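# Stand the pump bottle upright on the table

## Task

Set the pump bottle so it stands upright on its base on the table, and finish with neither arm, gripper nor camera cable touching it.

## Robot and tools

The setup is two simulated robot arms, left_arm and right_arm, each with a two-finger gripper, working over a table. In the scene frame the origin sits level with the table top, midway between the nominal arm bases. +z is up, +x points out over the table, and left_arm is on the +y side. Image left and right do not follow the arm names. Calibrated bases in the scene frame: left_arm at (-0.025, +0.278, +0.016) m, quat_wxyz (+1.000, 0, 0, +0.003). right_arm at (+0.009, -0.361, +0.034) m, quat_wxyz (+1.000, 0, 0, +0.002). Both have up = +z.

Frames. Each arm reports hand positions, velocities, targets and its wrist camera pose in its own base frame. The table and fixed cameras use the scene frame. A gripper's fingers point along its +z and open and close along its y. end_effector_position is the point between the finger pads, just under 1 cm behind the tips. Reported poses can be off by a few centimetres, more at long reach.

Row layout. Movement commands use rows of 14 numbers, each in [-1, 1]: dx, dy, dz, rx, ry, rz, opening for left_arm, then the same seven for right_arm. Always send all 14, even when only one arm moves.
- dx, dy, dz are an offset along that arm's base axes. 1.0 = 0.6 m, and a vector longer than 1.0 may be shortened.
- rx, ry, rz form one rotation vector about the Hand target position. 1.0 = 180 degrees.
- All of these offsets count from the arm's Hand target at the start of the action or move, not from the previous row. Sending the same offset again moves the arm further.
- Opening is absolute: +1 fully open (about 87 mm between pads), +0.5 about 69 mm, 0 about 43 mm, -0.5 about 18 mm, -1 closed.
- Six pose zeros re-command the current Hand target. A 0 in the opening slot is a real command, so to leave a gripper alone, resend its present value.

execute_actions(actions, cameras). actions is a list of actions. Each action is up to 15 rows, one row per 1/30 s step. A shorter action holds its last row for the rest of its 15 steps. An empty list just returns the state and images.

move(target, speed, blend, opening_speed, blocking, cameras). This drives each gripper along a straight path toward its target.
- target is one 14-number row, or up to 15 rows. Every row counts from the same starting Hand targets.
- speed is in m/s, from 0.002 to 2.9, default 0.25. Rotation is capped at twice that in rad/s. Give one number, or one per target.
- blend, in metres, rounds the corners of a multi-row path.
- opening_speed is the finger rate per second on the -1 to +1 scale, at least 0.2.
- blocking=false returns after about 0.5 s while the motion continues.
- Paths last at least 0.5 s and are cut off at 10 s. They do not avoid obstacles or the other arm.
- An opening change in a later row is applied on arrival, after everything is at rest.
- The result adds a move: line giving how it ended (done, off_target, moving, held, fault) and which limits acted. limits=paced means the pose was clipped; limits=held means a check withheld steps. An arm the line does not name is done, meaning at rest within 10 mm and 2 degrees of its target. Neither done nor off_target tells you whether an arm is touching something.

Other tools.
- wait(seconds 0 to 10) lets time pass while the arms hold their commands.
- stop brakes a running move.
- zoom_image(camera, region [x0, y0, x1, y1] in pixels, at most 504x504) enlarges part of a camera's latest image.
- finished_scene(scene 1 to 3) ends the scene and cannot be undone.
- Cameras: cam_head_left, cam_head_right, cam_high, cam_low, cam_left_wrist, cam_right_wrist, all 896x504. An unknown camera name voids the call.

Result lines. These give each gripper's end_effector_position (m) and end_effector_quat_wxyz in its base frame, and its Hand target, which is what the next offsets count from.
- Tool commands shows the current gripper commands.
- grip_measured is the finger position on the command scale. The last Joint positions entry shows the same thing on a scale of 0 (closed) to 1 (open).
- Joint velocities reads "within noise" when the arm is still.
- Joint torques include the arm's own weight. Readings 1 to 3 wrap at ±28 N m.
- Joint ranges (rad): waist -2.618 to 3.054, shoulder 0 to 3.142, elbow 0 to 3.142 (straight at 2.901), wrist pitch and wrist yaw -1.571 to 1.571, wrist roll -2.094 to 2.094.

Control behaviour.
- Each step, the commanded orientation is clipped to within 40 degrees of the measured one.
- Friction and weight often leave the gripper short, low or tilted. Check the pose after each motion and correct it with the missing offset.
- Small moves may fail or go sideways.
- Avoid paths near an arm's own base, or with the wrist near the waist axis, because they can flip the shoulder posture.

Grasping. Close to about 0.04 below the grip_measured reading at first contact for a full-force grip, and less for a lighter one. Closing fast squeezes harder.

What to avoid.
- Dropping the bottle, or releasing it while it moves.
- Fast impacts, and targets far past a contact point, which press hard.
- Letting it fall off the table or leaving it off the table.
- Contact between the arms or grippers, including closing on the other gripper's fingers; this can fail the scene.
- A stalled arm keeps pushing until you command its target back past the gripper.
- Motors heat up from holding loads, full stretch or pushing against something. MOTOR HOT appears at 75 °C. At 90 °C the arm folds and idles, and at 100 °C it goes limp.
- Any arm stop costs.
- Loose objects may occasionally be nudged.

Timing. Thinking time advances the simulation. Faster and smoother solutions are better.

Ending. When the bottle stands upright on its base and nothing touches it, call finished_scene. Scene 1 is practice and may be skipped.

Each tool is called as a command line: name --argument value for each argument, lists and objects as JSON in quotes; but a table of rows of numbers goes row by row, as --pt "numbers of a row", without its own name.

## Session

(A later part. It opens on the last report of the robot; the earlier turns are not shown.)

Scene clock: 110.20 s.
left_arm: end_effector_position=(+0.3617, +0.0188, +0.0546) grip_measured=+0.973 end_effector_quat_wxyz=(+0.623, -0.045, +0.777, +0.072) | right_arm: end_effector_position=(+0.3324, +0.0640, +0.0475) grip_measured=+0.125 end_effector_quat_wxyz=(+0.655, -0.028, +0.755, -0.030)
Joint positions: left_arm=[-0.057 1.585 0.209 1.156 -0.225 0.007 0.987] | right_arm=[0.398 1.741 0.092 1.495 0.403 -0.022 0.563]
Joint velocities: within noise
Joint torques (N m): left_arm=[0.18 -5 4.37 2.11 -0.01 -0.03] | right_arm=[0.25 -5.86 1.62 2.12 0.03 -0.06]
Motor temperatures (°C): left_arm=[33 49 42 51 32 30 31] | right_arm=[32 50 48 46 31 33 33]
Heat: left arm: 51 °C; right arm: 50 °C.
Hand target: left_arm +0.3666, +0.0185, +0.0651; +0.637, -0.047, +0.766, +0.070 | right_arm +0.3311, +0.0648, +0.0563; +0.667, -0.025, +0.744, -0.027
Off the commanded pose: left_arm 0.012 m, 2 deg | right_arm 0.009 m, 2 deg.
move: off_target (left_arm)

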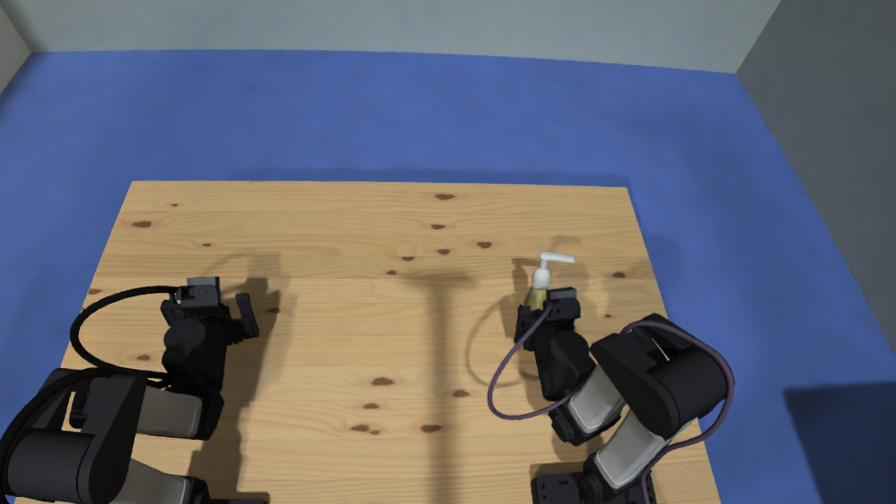

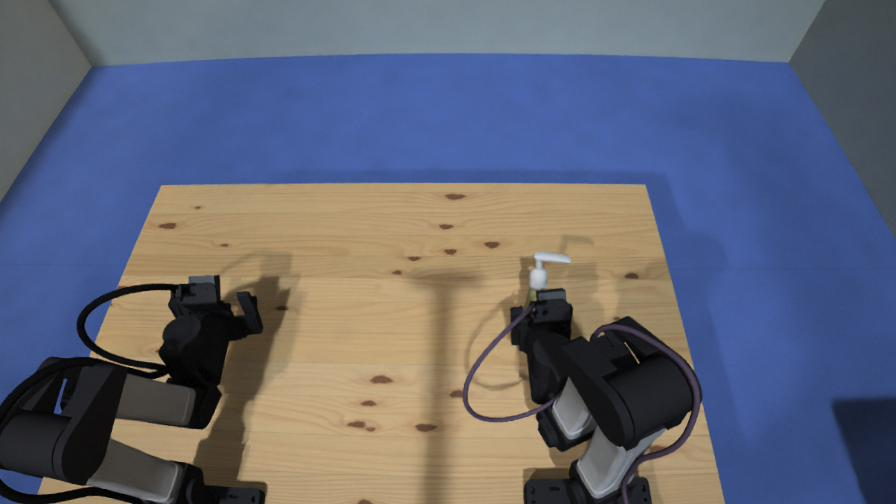

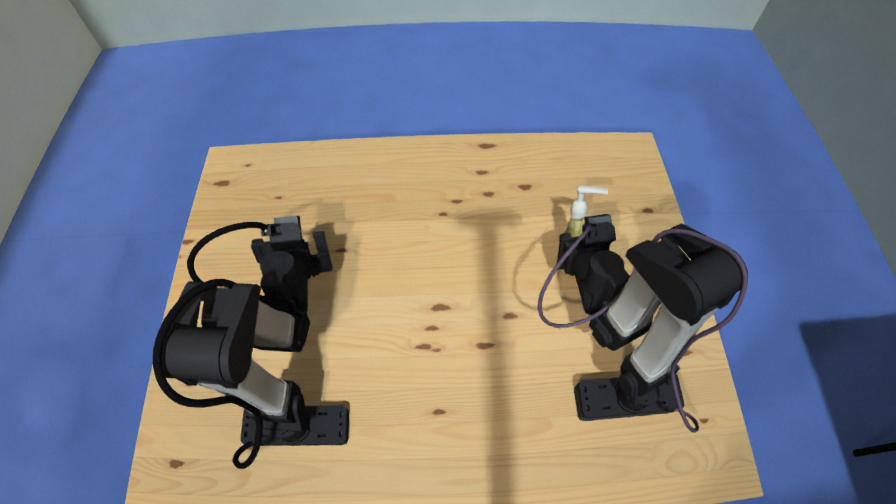

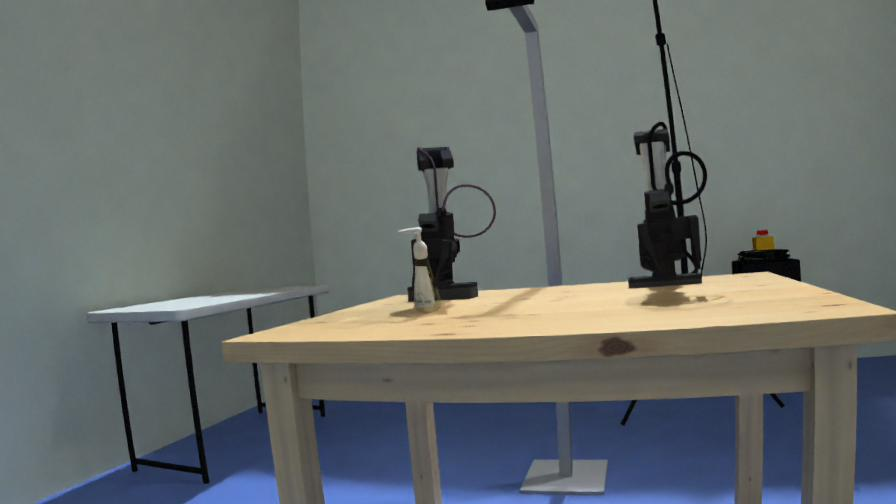

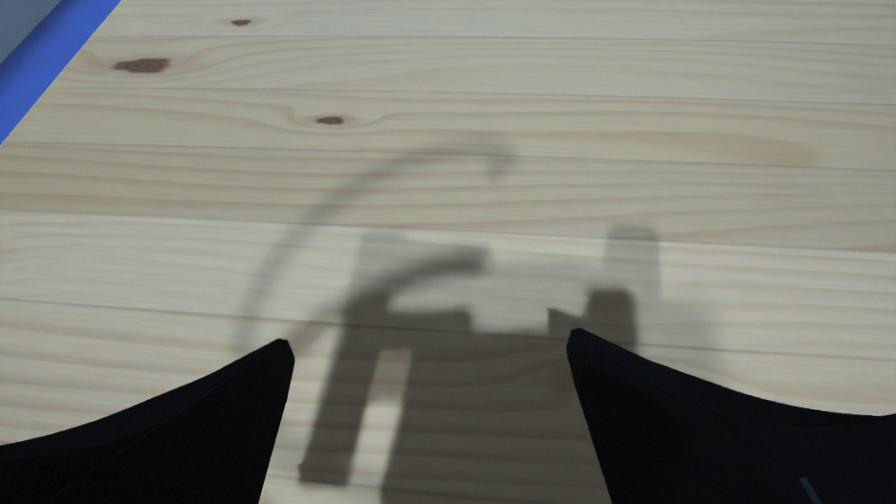

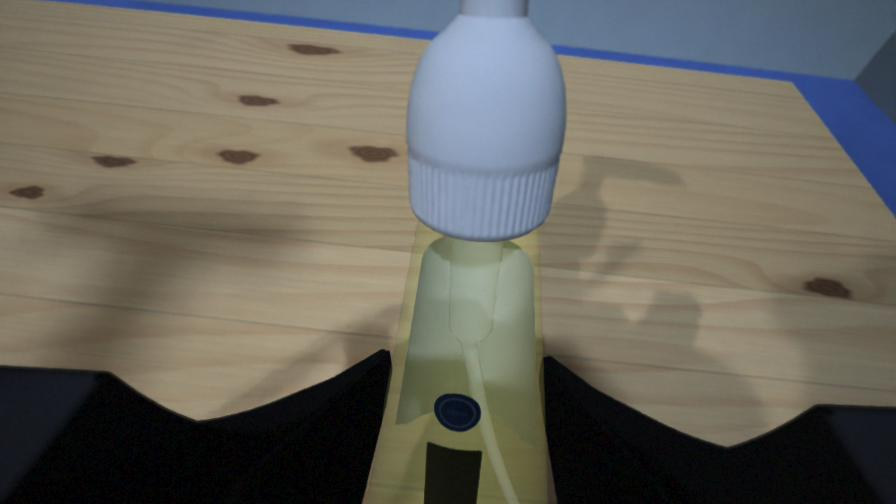

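Now release slowly.

move --target '[0,0,0,0,0,0,1,0,0,0,0,0,0,0.4]' --speed 0.05 --opening_speed 0.2

zoom_image --camera "cam_low" --region '[360, 210, 480, 324]'

Scene clock: 113.73 s.
left_arm: end_effector_position=(+0.3617, +0.0188, +0.0546) grip_measured=+0.973 end_effector_quat_wxyz=(+0.623, -0.045, +0.777, +0.072) | right_arm: end_effector_position=(+0.3310, +0.0633, +0.0461) grip_measured=+0.400 end_effector_quat_wxyz=(+0.653, -0.028, +0.757, -0.032)
Joint positions: left_arm=[-0.057 1.585 0.209 1.156 -0.225 0.007 0.987] | right_arm=[0.398 1.741 0.088 1.493 0.404 -0.023 0.7]
Joint velocities: within noise
Joint torques (N m): left_arm=[0.18 -5 4.37 2.11 -0.01 -0.03] | right_arm=[0.28 -5.81 2 2.14 0.02 -0.04]
Motor temperatures (°C): left_arm=[33 49 42 51 32 30 31] | right_arm=[32 50 47 45 31 33 33]
Heat: left arm: 51 °C; right arm: 50 °C.
Hand target: left_arm +0.3666, +0.0185, +0.0651; +0.637, -0.047, +0.766, +0.070 | right_arm +0.3311, +0.0649, +0.0563; +0.667, -0.025, +0.744, -0.027
Off the commanded pose: left_arm 0.012 m, 2 deg | right_arm 0.010 m, 2 deg.
move: off_target (left_arm)

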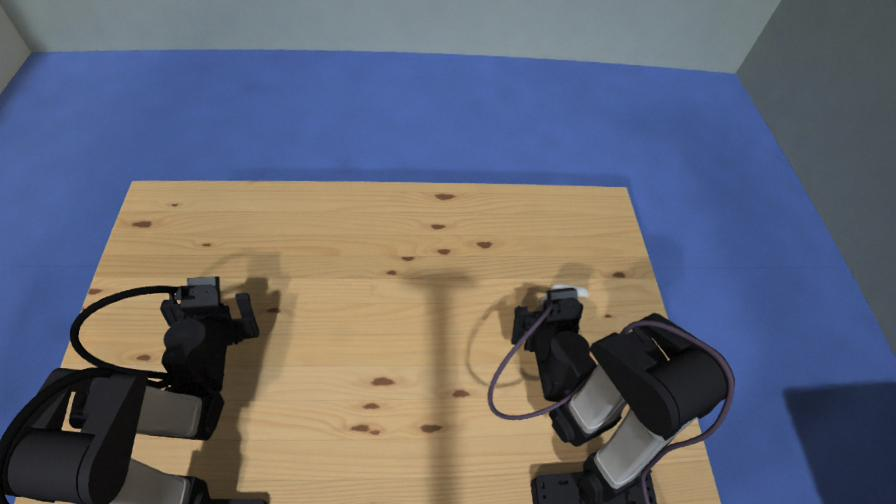

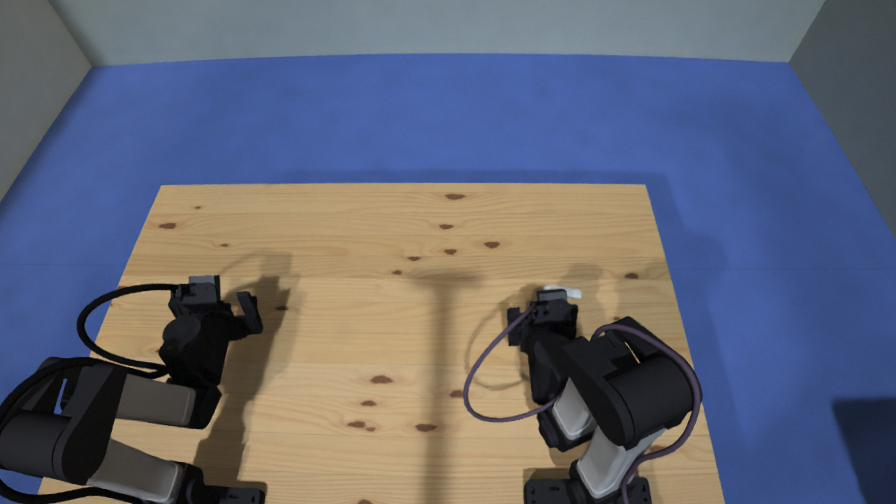

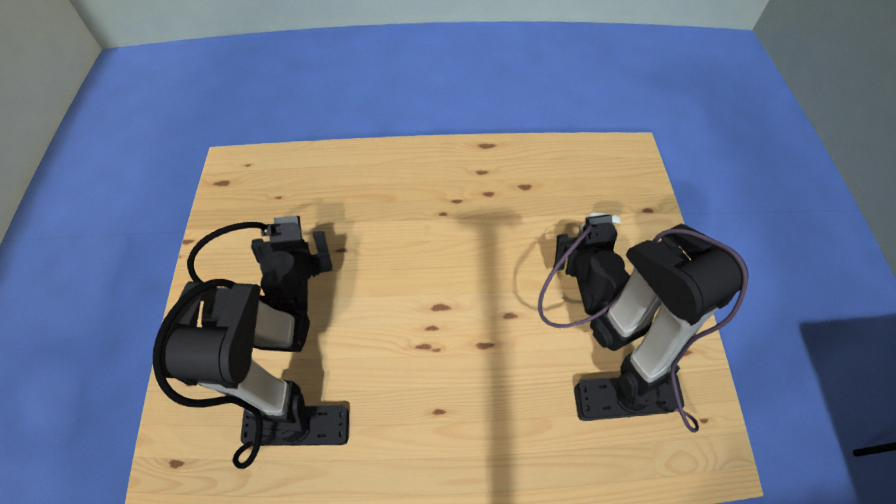

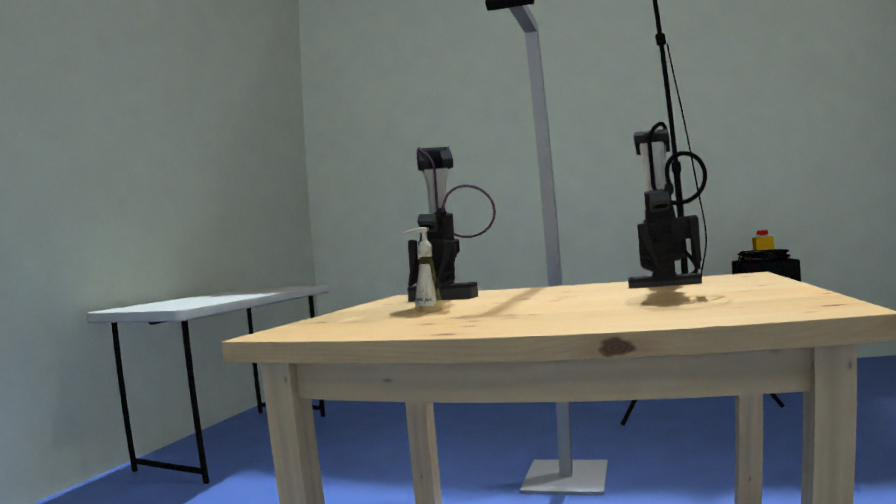

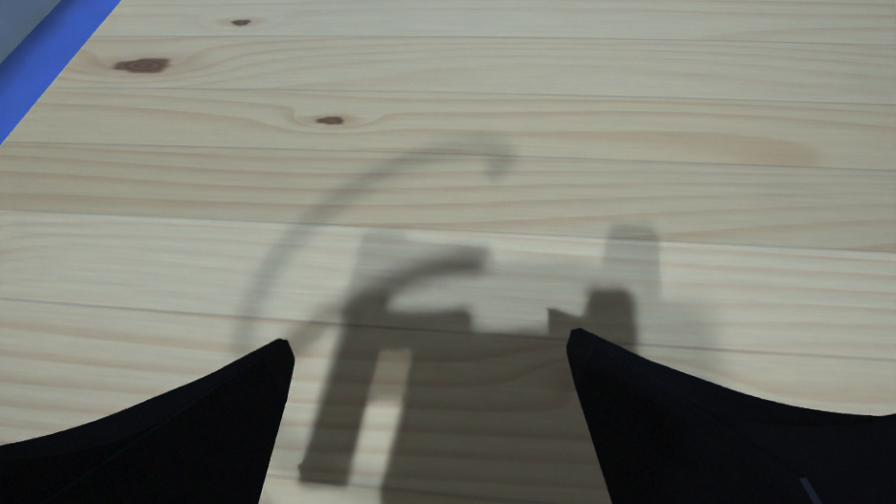

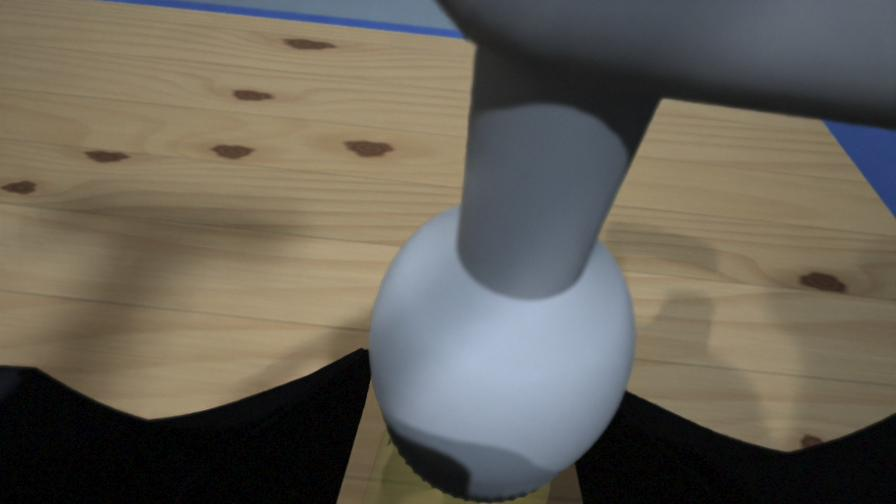

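Scaled by 4.200 from the camera's 896x504 image, which has a finer 1280x720 frame.

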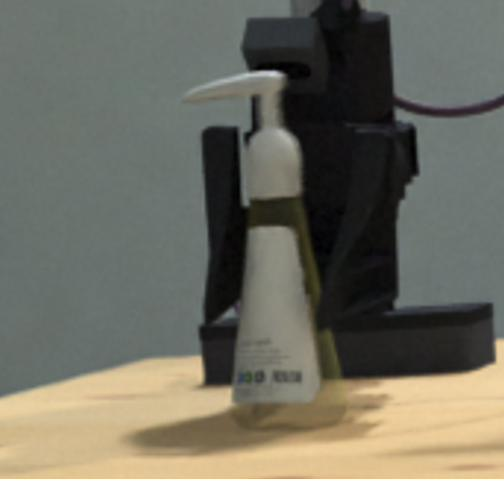

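move --target '[0,0,0,0,0,0,1,-0.012,0,0,0,0,0,1]' --speed 0.04 --opening_speed 0.4

zoom_image --camera "cam_low" --region '[360, 210, 480, 324]'

zoom_image --camera "cam_high" --region '[520, 170, 660, 290]'

Scene clock: 124.63 s.
left_arm: end_effector_position=(+0.3617, +0.0188, +0.0546) grip_measured=+0.973 end_effector_quat_wxyz=(+0.623, -0.045, +0.777, +0.072) | right_arm: end_effector_position=(+0.3220, +0.0628, +0.0394) grip_measured=+1.000 end_effector_quat_wxyz=(+0.644, -0.034, +0.764, -0.035)
Joint positions: left_arm=[-0.057 1.585 0.209 1.156 -0.225 0.007 0.987] | right_arm=[0.413 1.741 0.061 1.493 0.416 -0.023 1]
Joint velocities: within noise
Joint torques (N m): left_arm=[0.18 -5 4.37 2.11 -0.01 -0.03] | right_arm=[0.36 -6.72 1.84 2.24 0.06 -0.02]
Motor temperatures (°C): left_arm=[33 49 42 51 31 30 31] | right_arm=[32 50 47 46 31 33 32]
Heat: left arm: 51 °C; right arm: 50 °C.
Hand target: left_arm +0.3666, +0.0185, +0.0651; +0.637, -0.047, +0.766, +0.070 | right_arm +0.3238, +0.0648, +0.0562; +0.667, -0.025, +0.744, -0.027
Off the commanded pose: left_arm 0.012 m, 2 deg | right_arm 0.017 m, 4 deg.
move: off_target (left_arm, right_arm)

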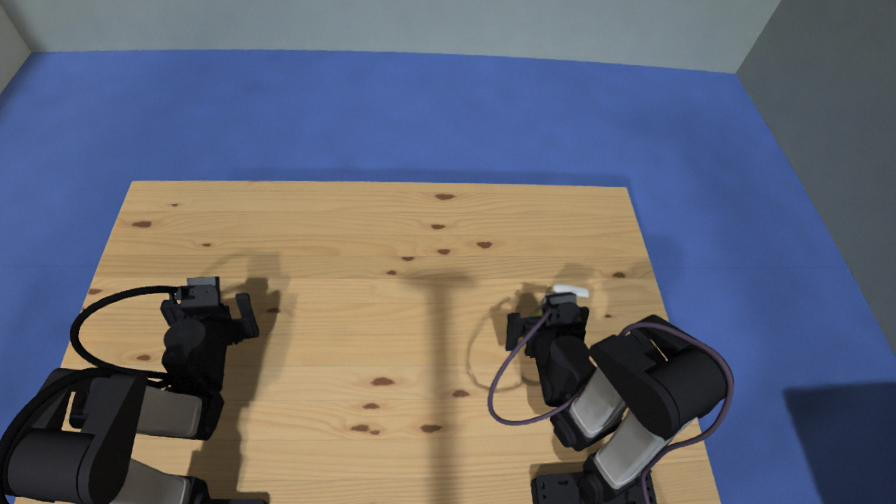

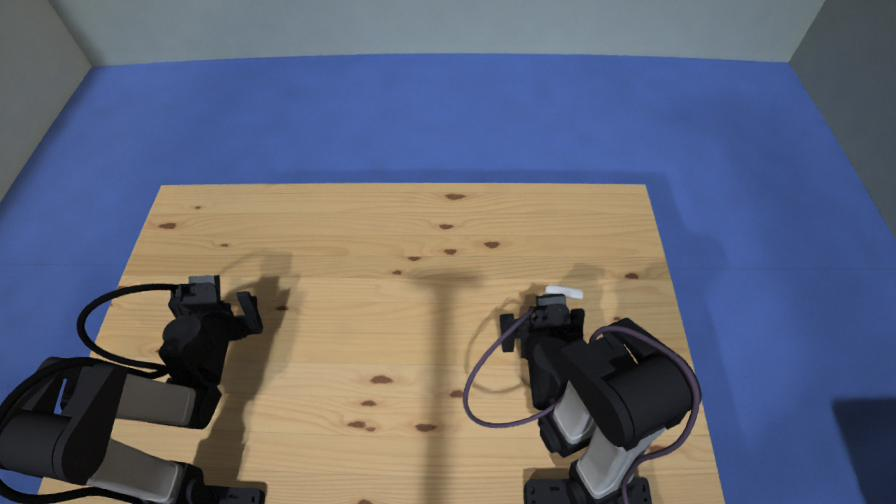

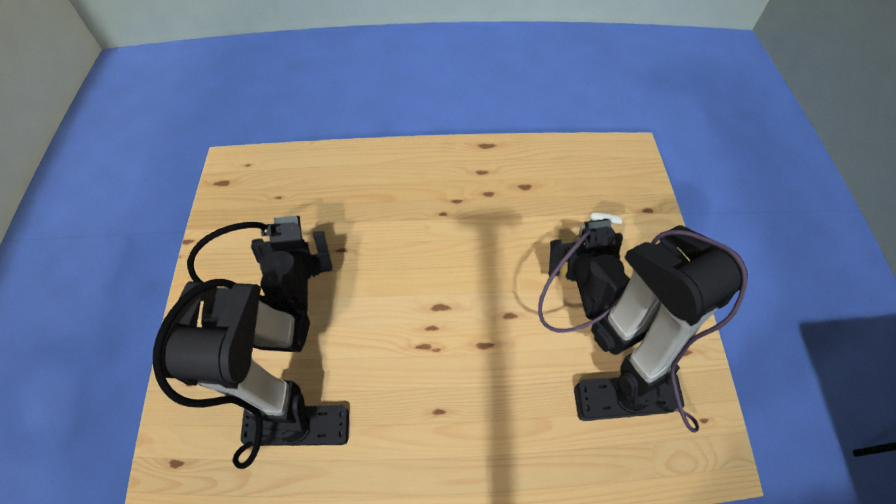

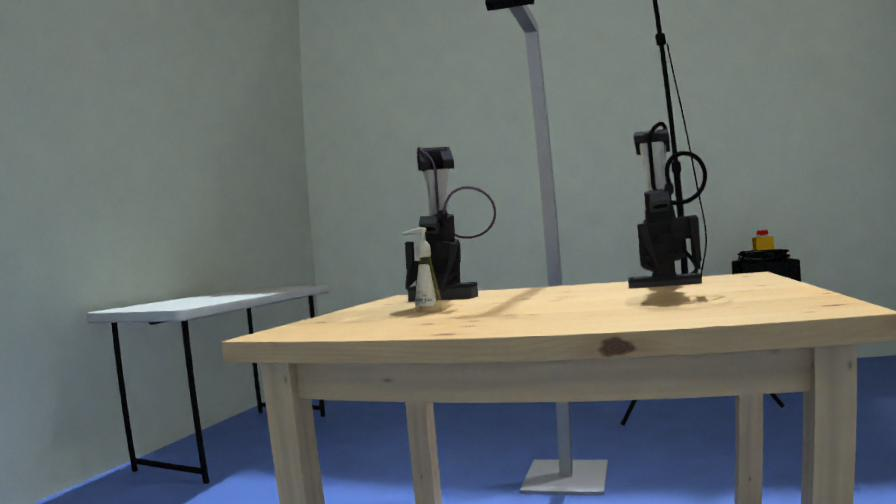

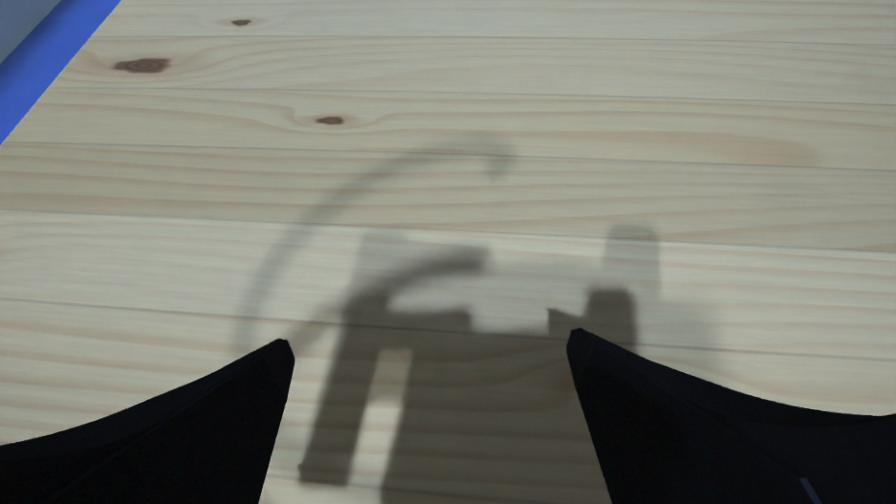

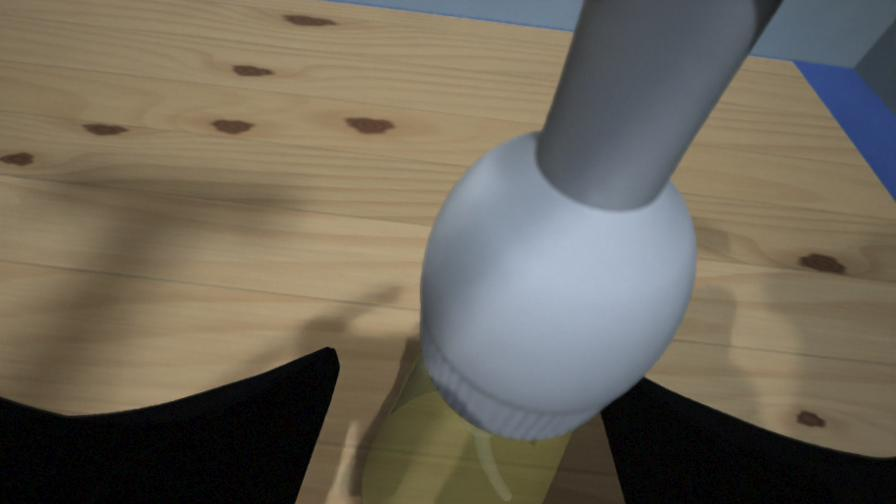

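Scaled by 4.200 from the camera's 896x504 image, which has a finer 1280x720 frame.

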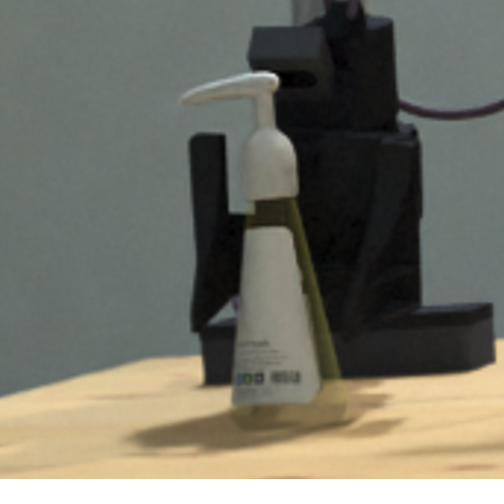

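Scaled by 3.600 from the camera's 896x504 image, which has a finer 1280x720 frame.

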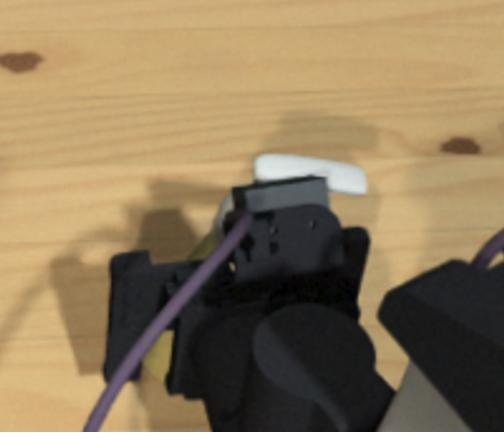

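move --target '[0,0,0,0,0,0,1,-0.03,0,0.01,0,0,0,1]' --speed 0.04

zoom_image --camera "cam_low" --region '[360, 210, 480, 324]'

zoom_image --camera "cam_high" --region '[520, 170, 660, 290]'

Scene clock: 134.37 s.
left_arm: end_effector_position=(+0.3617, +0.0188, +0.0546) grip_measured=+0.973 end_effector_quat_wxyz=(+0.623, -0.045, +0.777, +0.072) | right_arm: end_effector_position=(+0.3092, +0.0650, +0.0596) grip_measured=+1.000 end_effector_quat_wxyz=(+0.663, -0.028, +0.747, -0.031)
Joint positions: left_arm=[-0.057 1.585 0.209 1.156 -0.225 0.007 0.987] | right_arm=[0.463 1.596 0.011 1.452 0.468 -0.023 1]
Joint velocities: within noise
Joint torques (N m): left_arm=[0.18 -5 4.37 2.1 -0.02 -0.03] | right_arm=[0.38 -5.56 2.33 1.73 0.07 0.05]
Motor temperatures (°C): left_arm=[33 49 42 51 31 30 31] | right_arm=[32 50 46 46 31 33 32]
Heat: left arm: 51 °C; right arm: 50 °C.
Hand target: left_arm +0.3666, +0.0185, +0.0651; +0.637, -0.047, +0.766, +0.070 | right_arm +0.3058, +0.0649, +0.0622; +0.667, -0.025, +0.744, -0.027
Off the commanded pose: left_arm 0.012 m, 2 deg | right_arm 0.004 m, 1 deg.
joint sent to its limit (right arm) — joint 3 (elbow), lower limit, where the elbow is as bent as it goes. The joint targets still meet the commanded pose.
move: off_target (left_arm)

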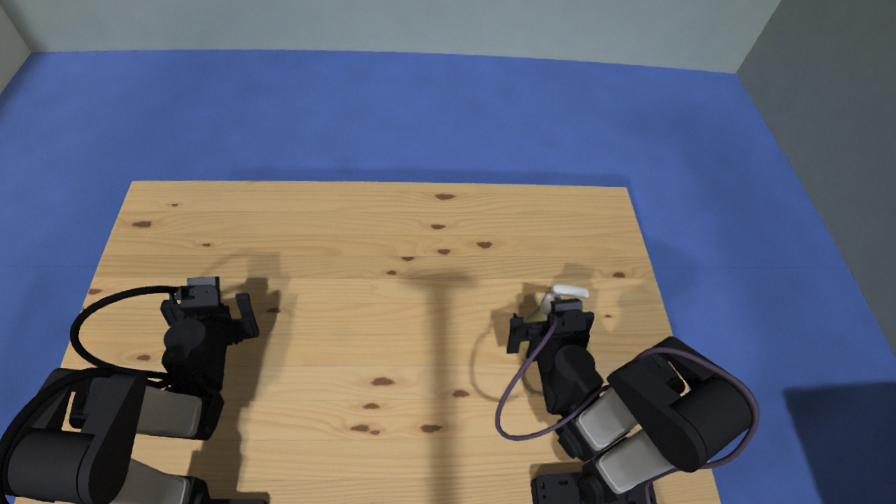

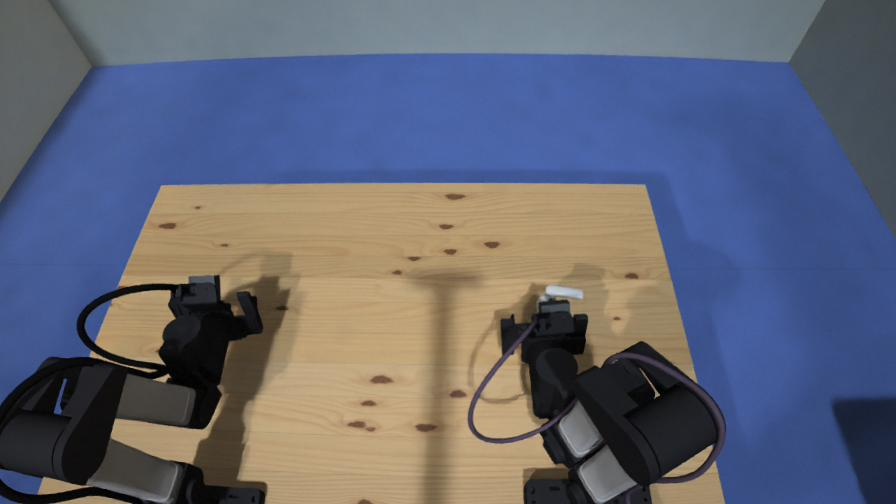

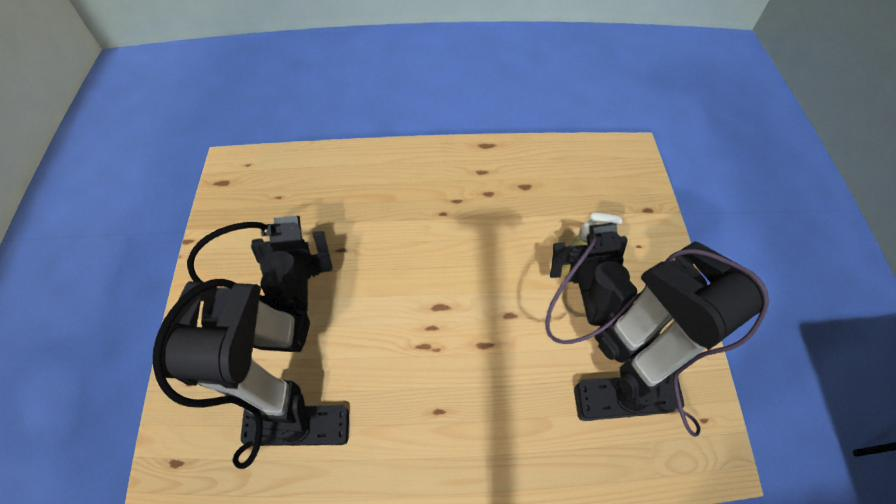

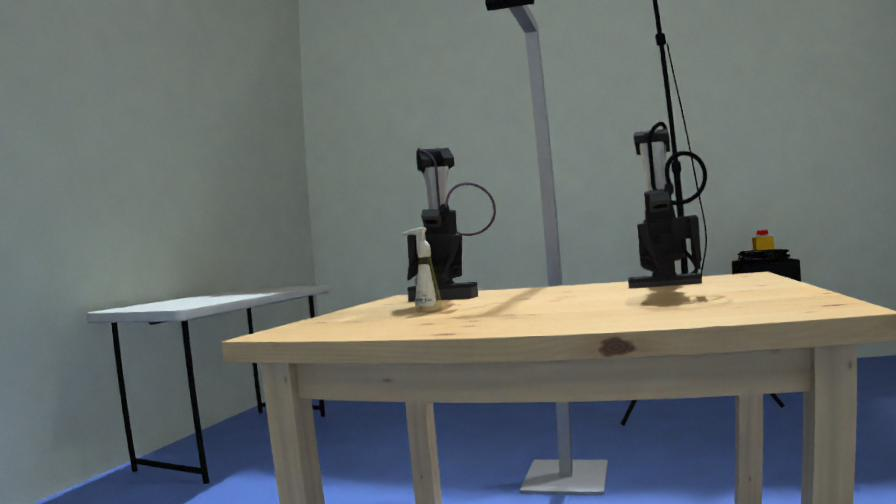

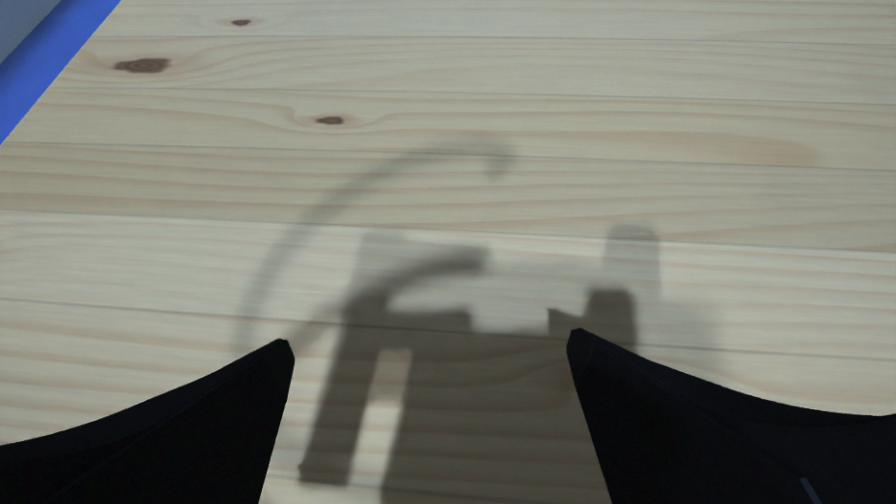

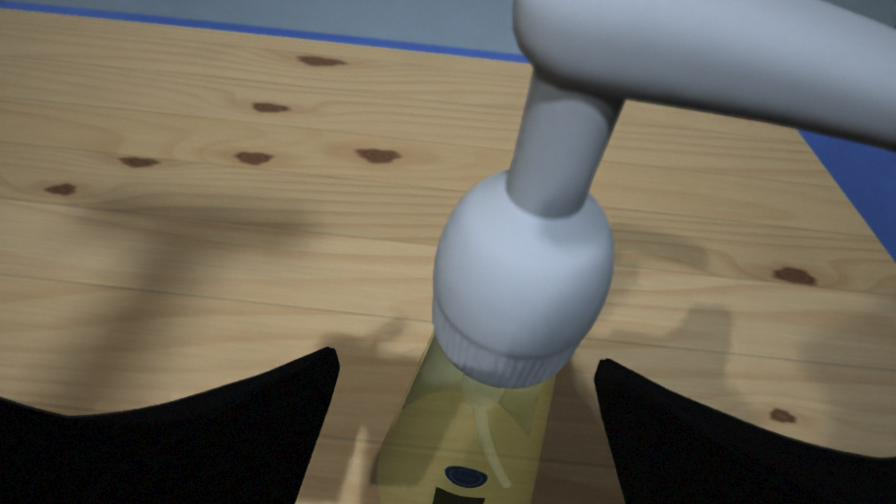

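Scaled by 4.200 from the camera's 896x504 image, which has a finer 1280x720 frame.

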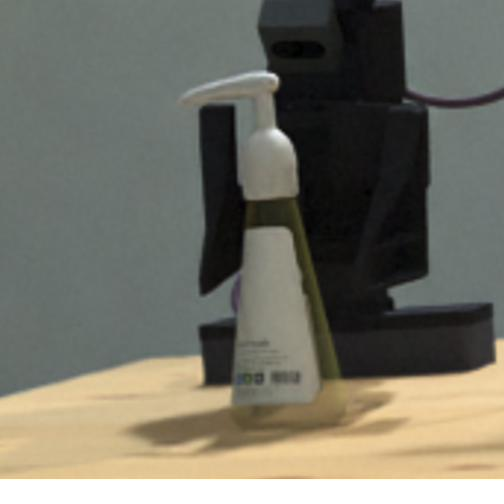

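Scaled by 3.600 from the camera's 896x504 image, which has a finer 1280x720 frame.

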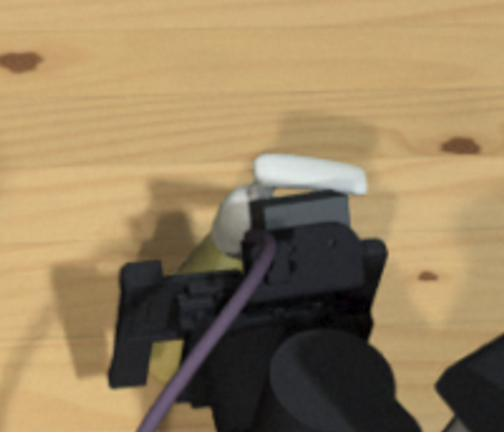

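move --target '[0,0,0,0,0,0,1,-0.1,0,0.06,0,0,0,1]' --speed 0.08

zoom_image --camera "cam_high" --region '[520, 170, 660, 290]'

Scene clock: 139.47 s.
left_arm: end_effector_position=(+0.3617, +0.0188, +0.0546) grip_measured=+0.973 end_effector_quat_wxyz=(+0.623, -0.045, +0.777, +0.072) | right_arm: end_effector_position=(+0.2483, +0.0658, +0.1023) grip_measured=+1.000 end_effector_quat_wxyz=(+0.661, -0.027, +0.750, -0.029)
Joint positions: left_arm=[-0.057 1.585 0.209 1.156 -0.225 0.007 0.987] | right_arm=[0.725 0.505 0.011 0.327 0.725 0.033 1]
Joint velocities: within noise
Joint torques (N m): left_arm=[0.18 -5 4.37 2.11 -0.01 -0.03] | right_arm=[0.4 0.02 6.68 1.63 0.07 0.09]
Motor temperatures (°C): left_arm=[33 49 42 51 31 30 31] | right_arm=[32 50 46 46 31 33 32]
Heat: left arm: 51 °C; right arm: 50 °C.
Hand target: left_arm +0.3666, +0.0185, +0.0651; +0.637, -0.047, +0.766, +0.070 | right_arm +0.2459, +0.0649, +0.0982; +0.667, -0.025, +0.744, -0.027
Off the commanded pose: left_arm 0.012 m, 2 deg | right_arm 0.005 m, 1 deg.
joint sent to its limit (right arm) — joint 3 (elbow), lower limit, where the elbow is as bent as it goes. The joint targets still meet the commanded pose.
move: off_target (left_arm)

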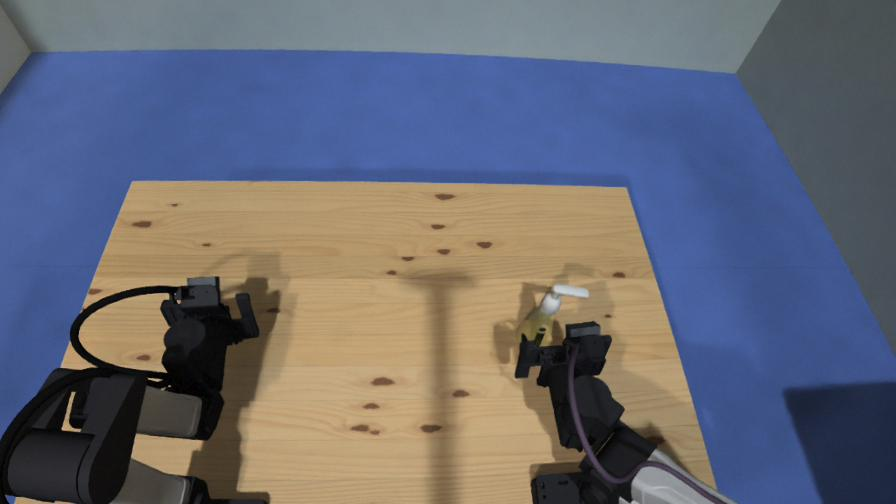

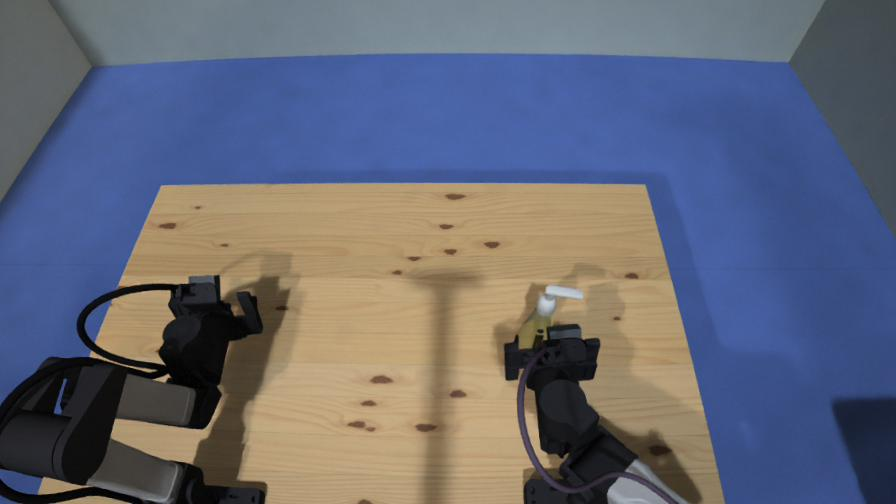

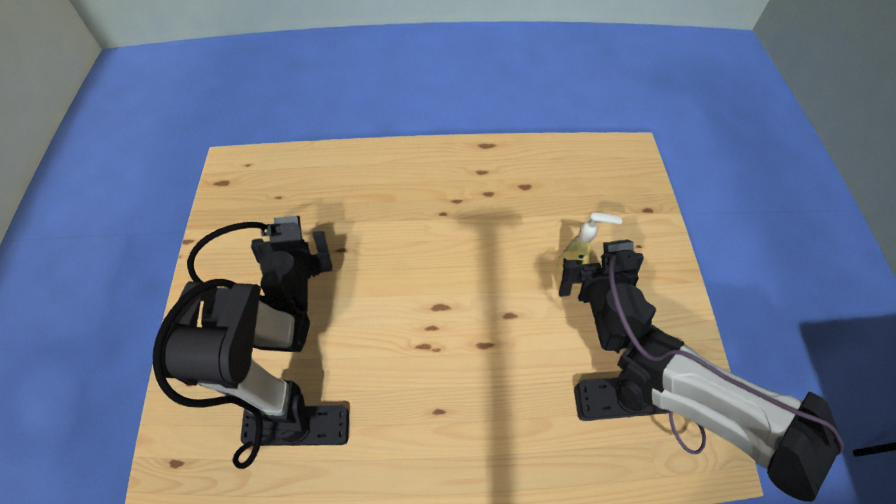

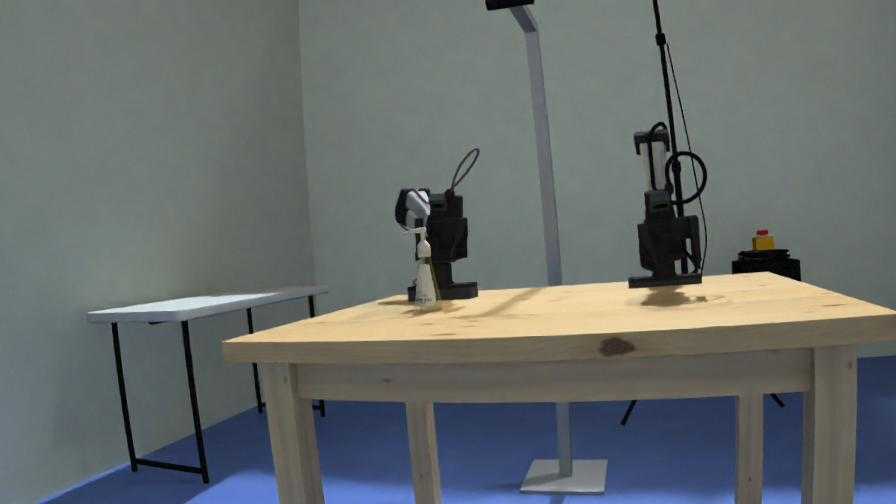

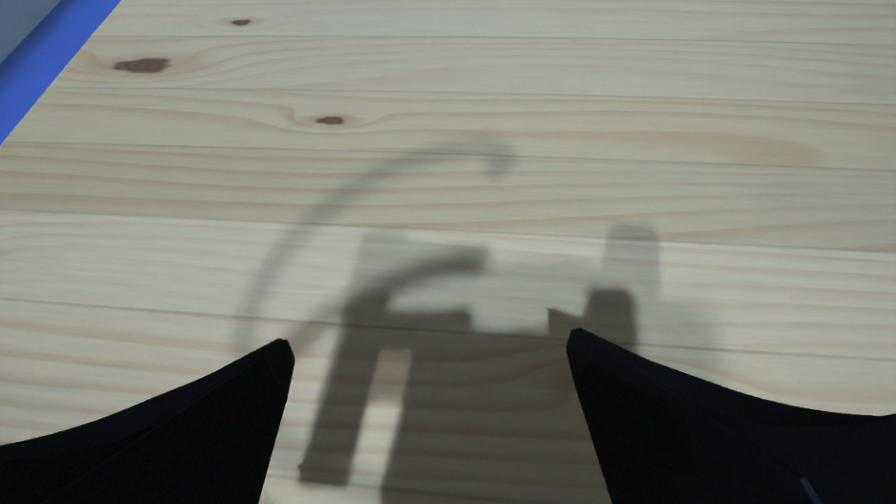

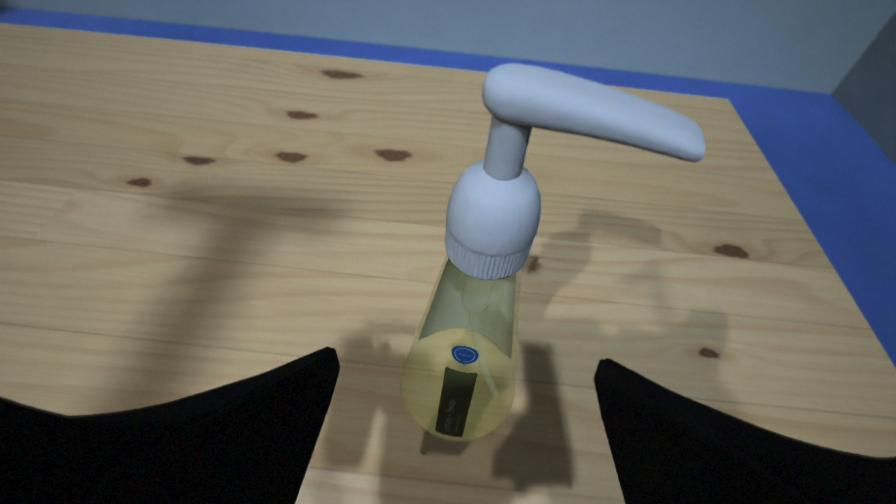

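Scaled by 3.600 from the camera's 896x504 image, which has a finer 1280x720 frame.

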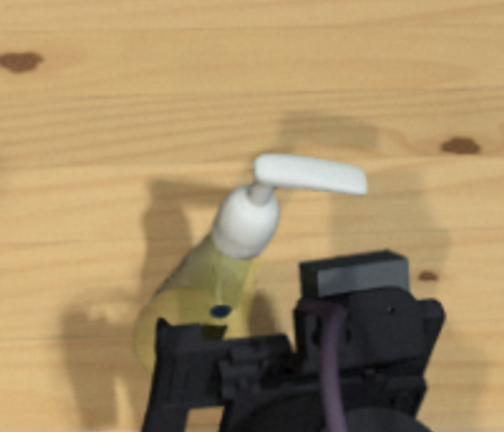

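finished_scene --scene 2

The scene is finished: the task was done.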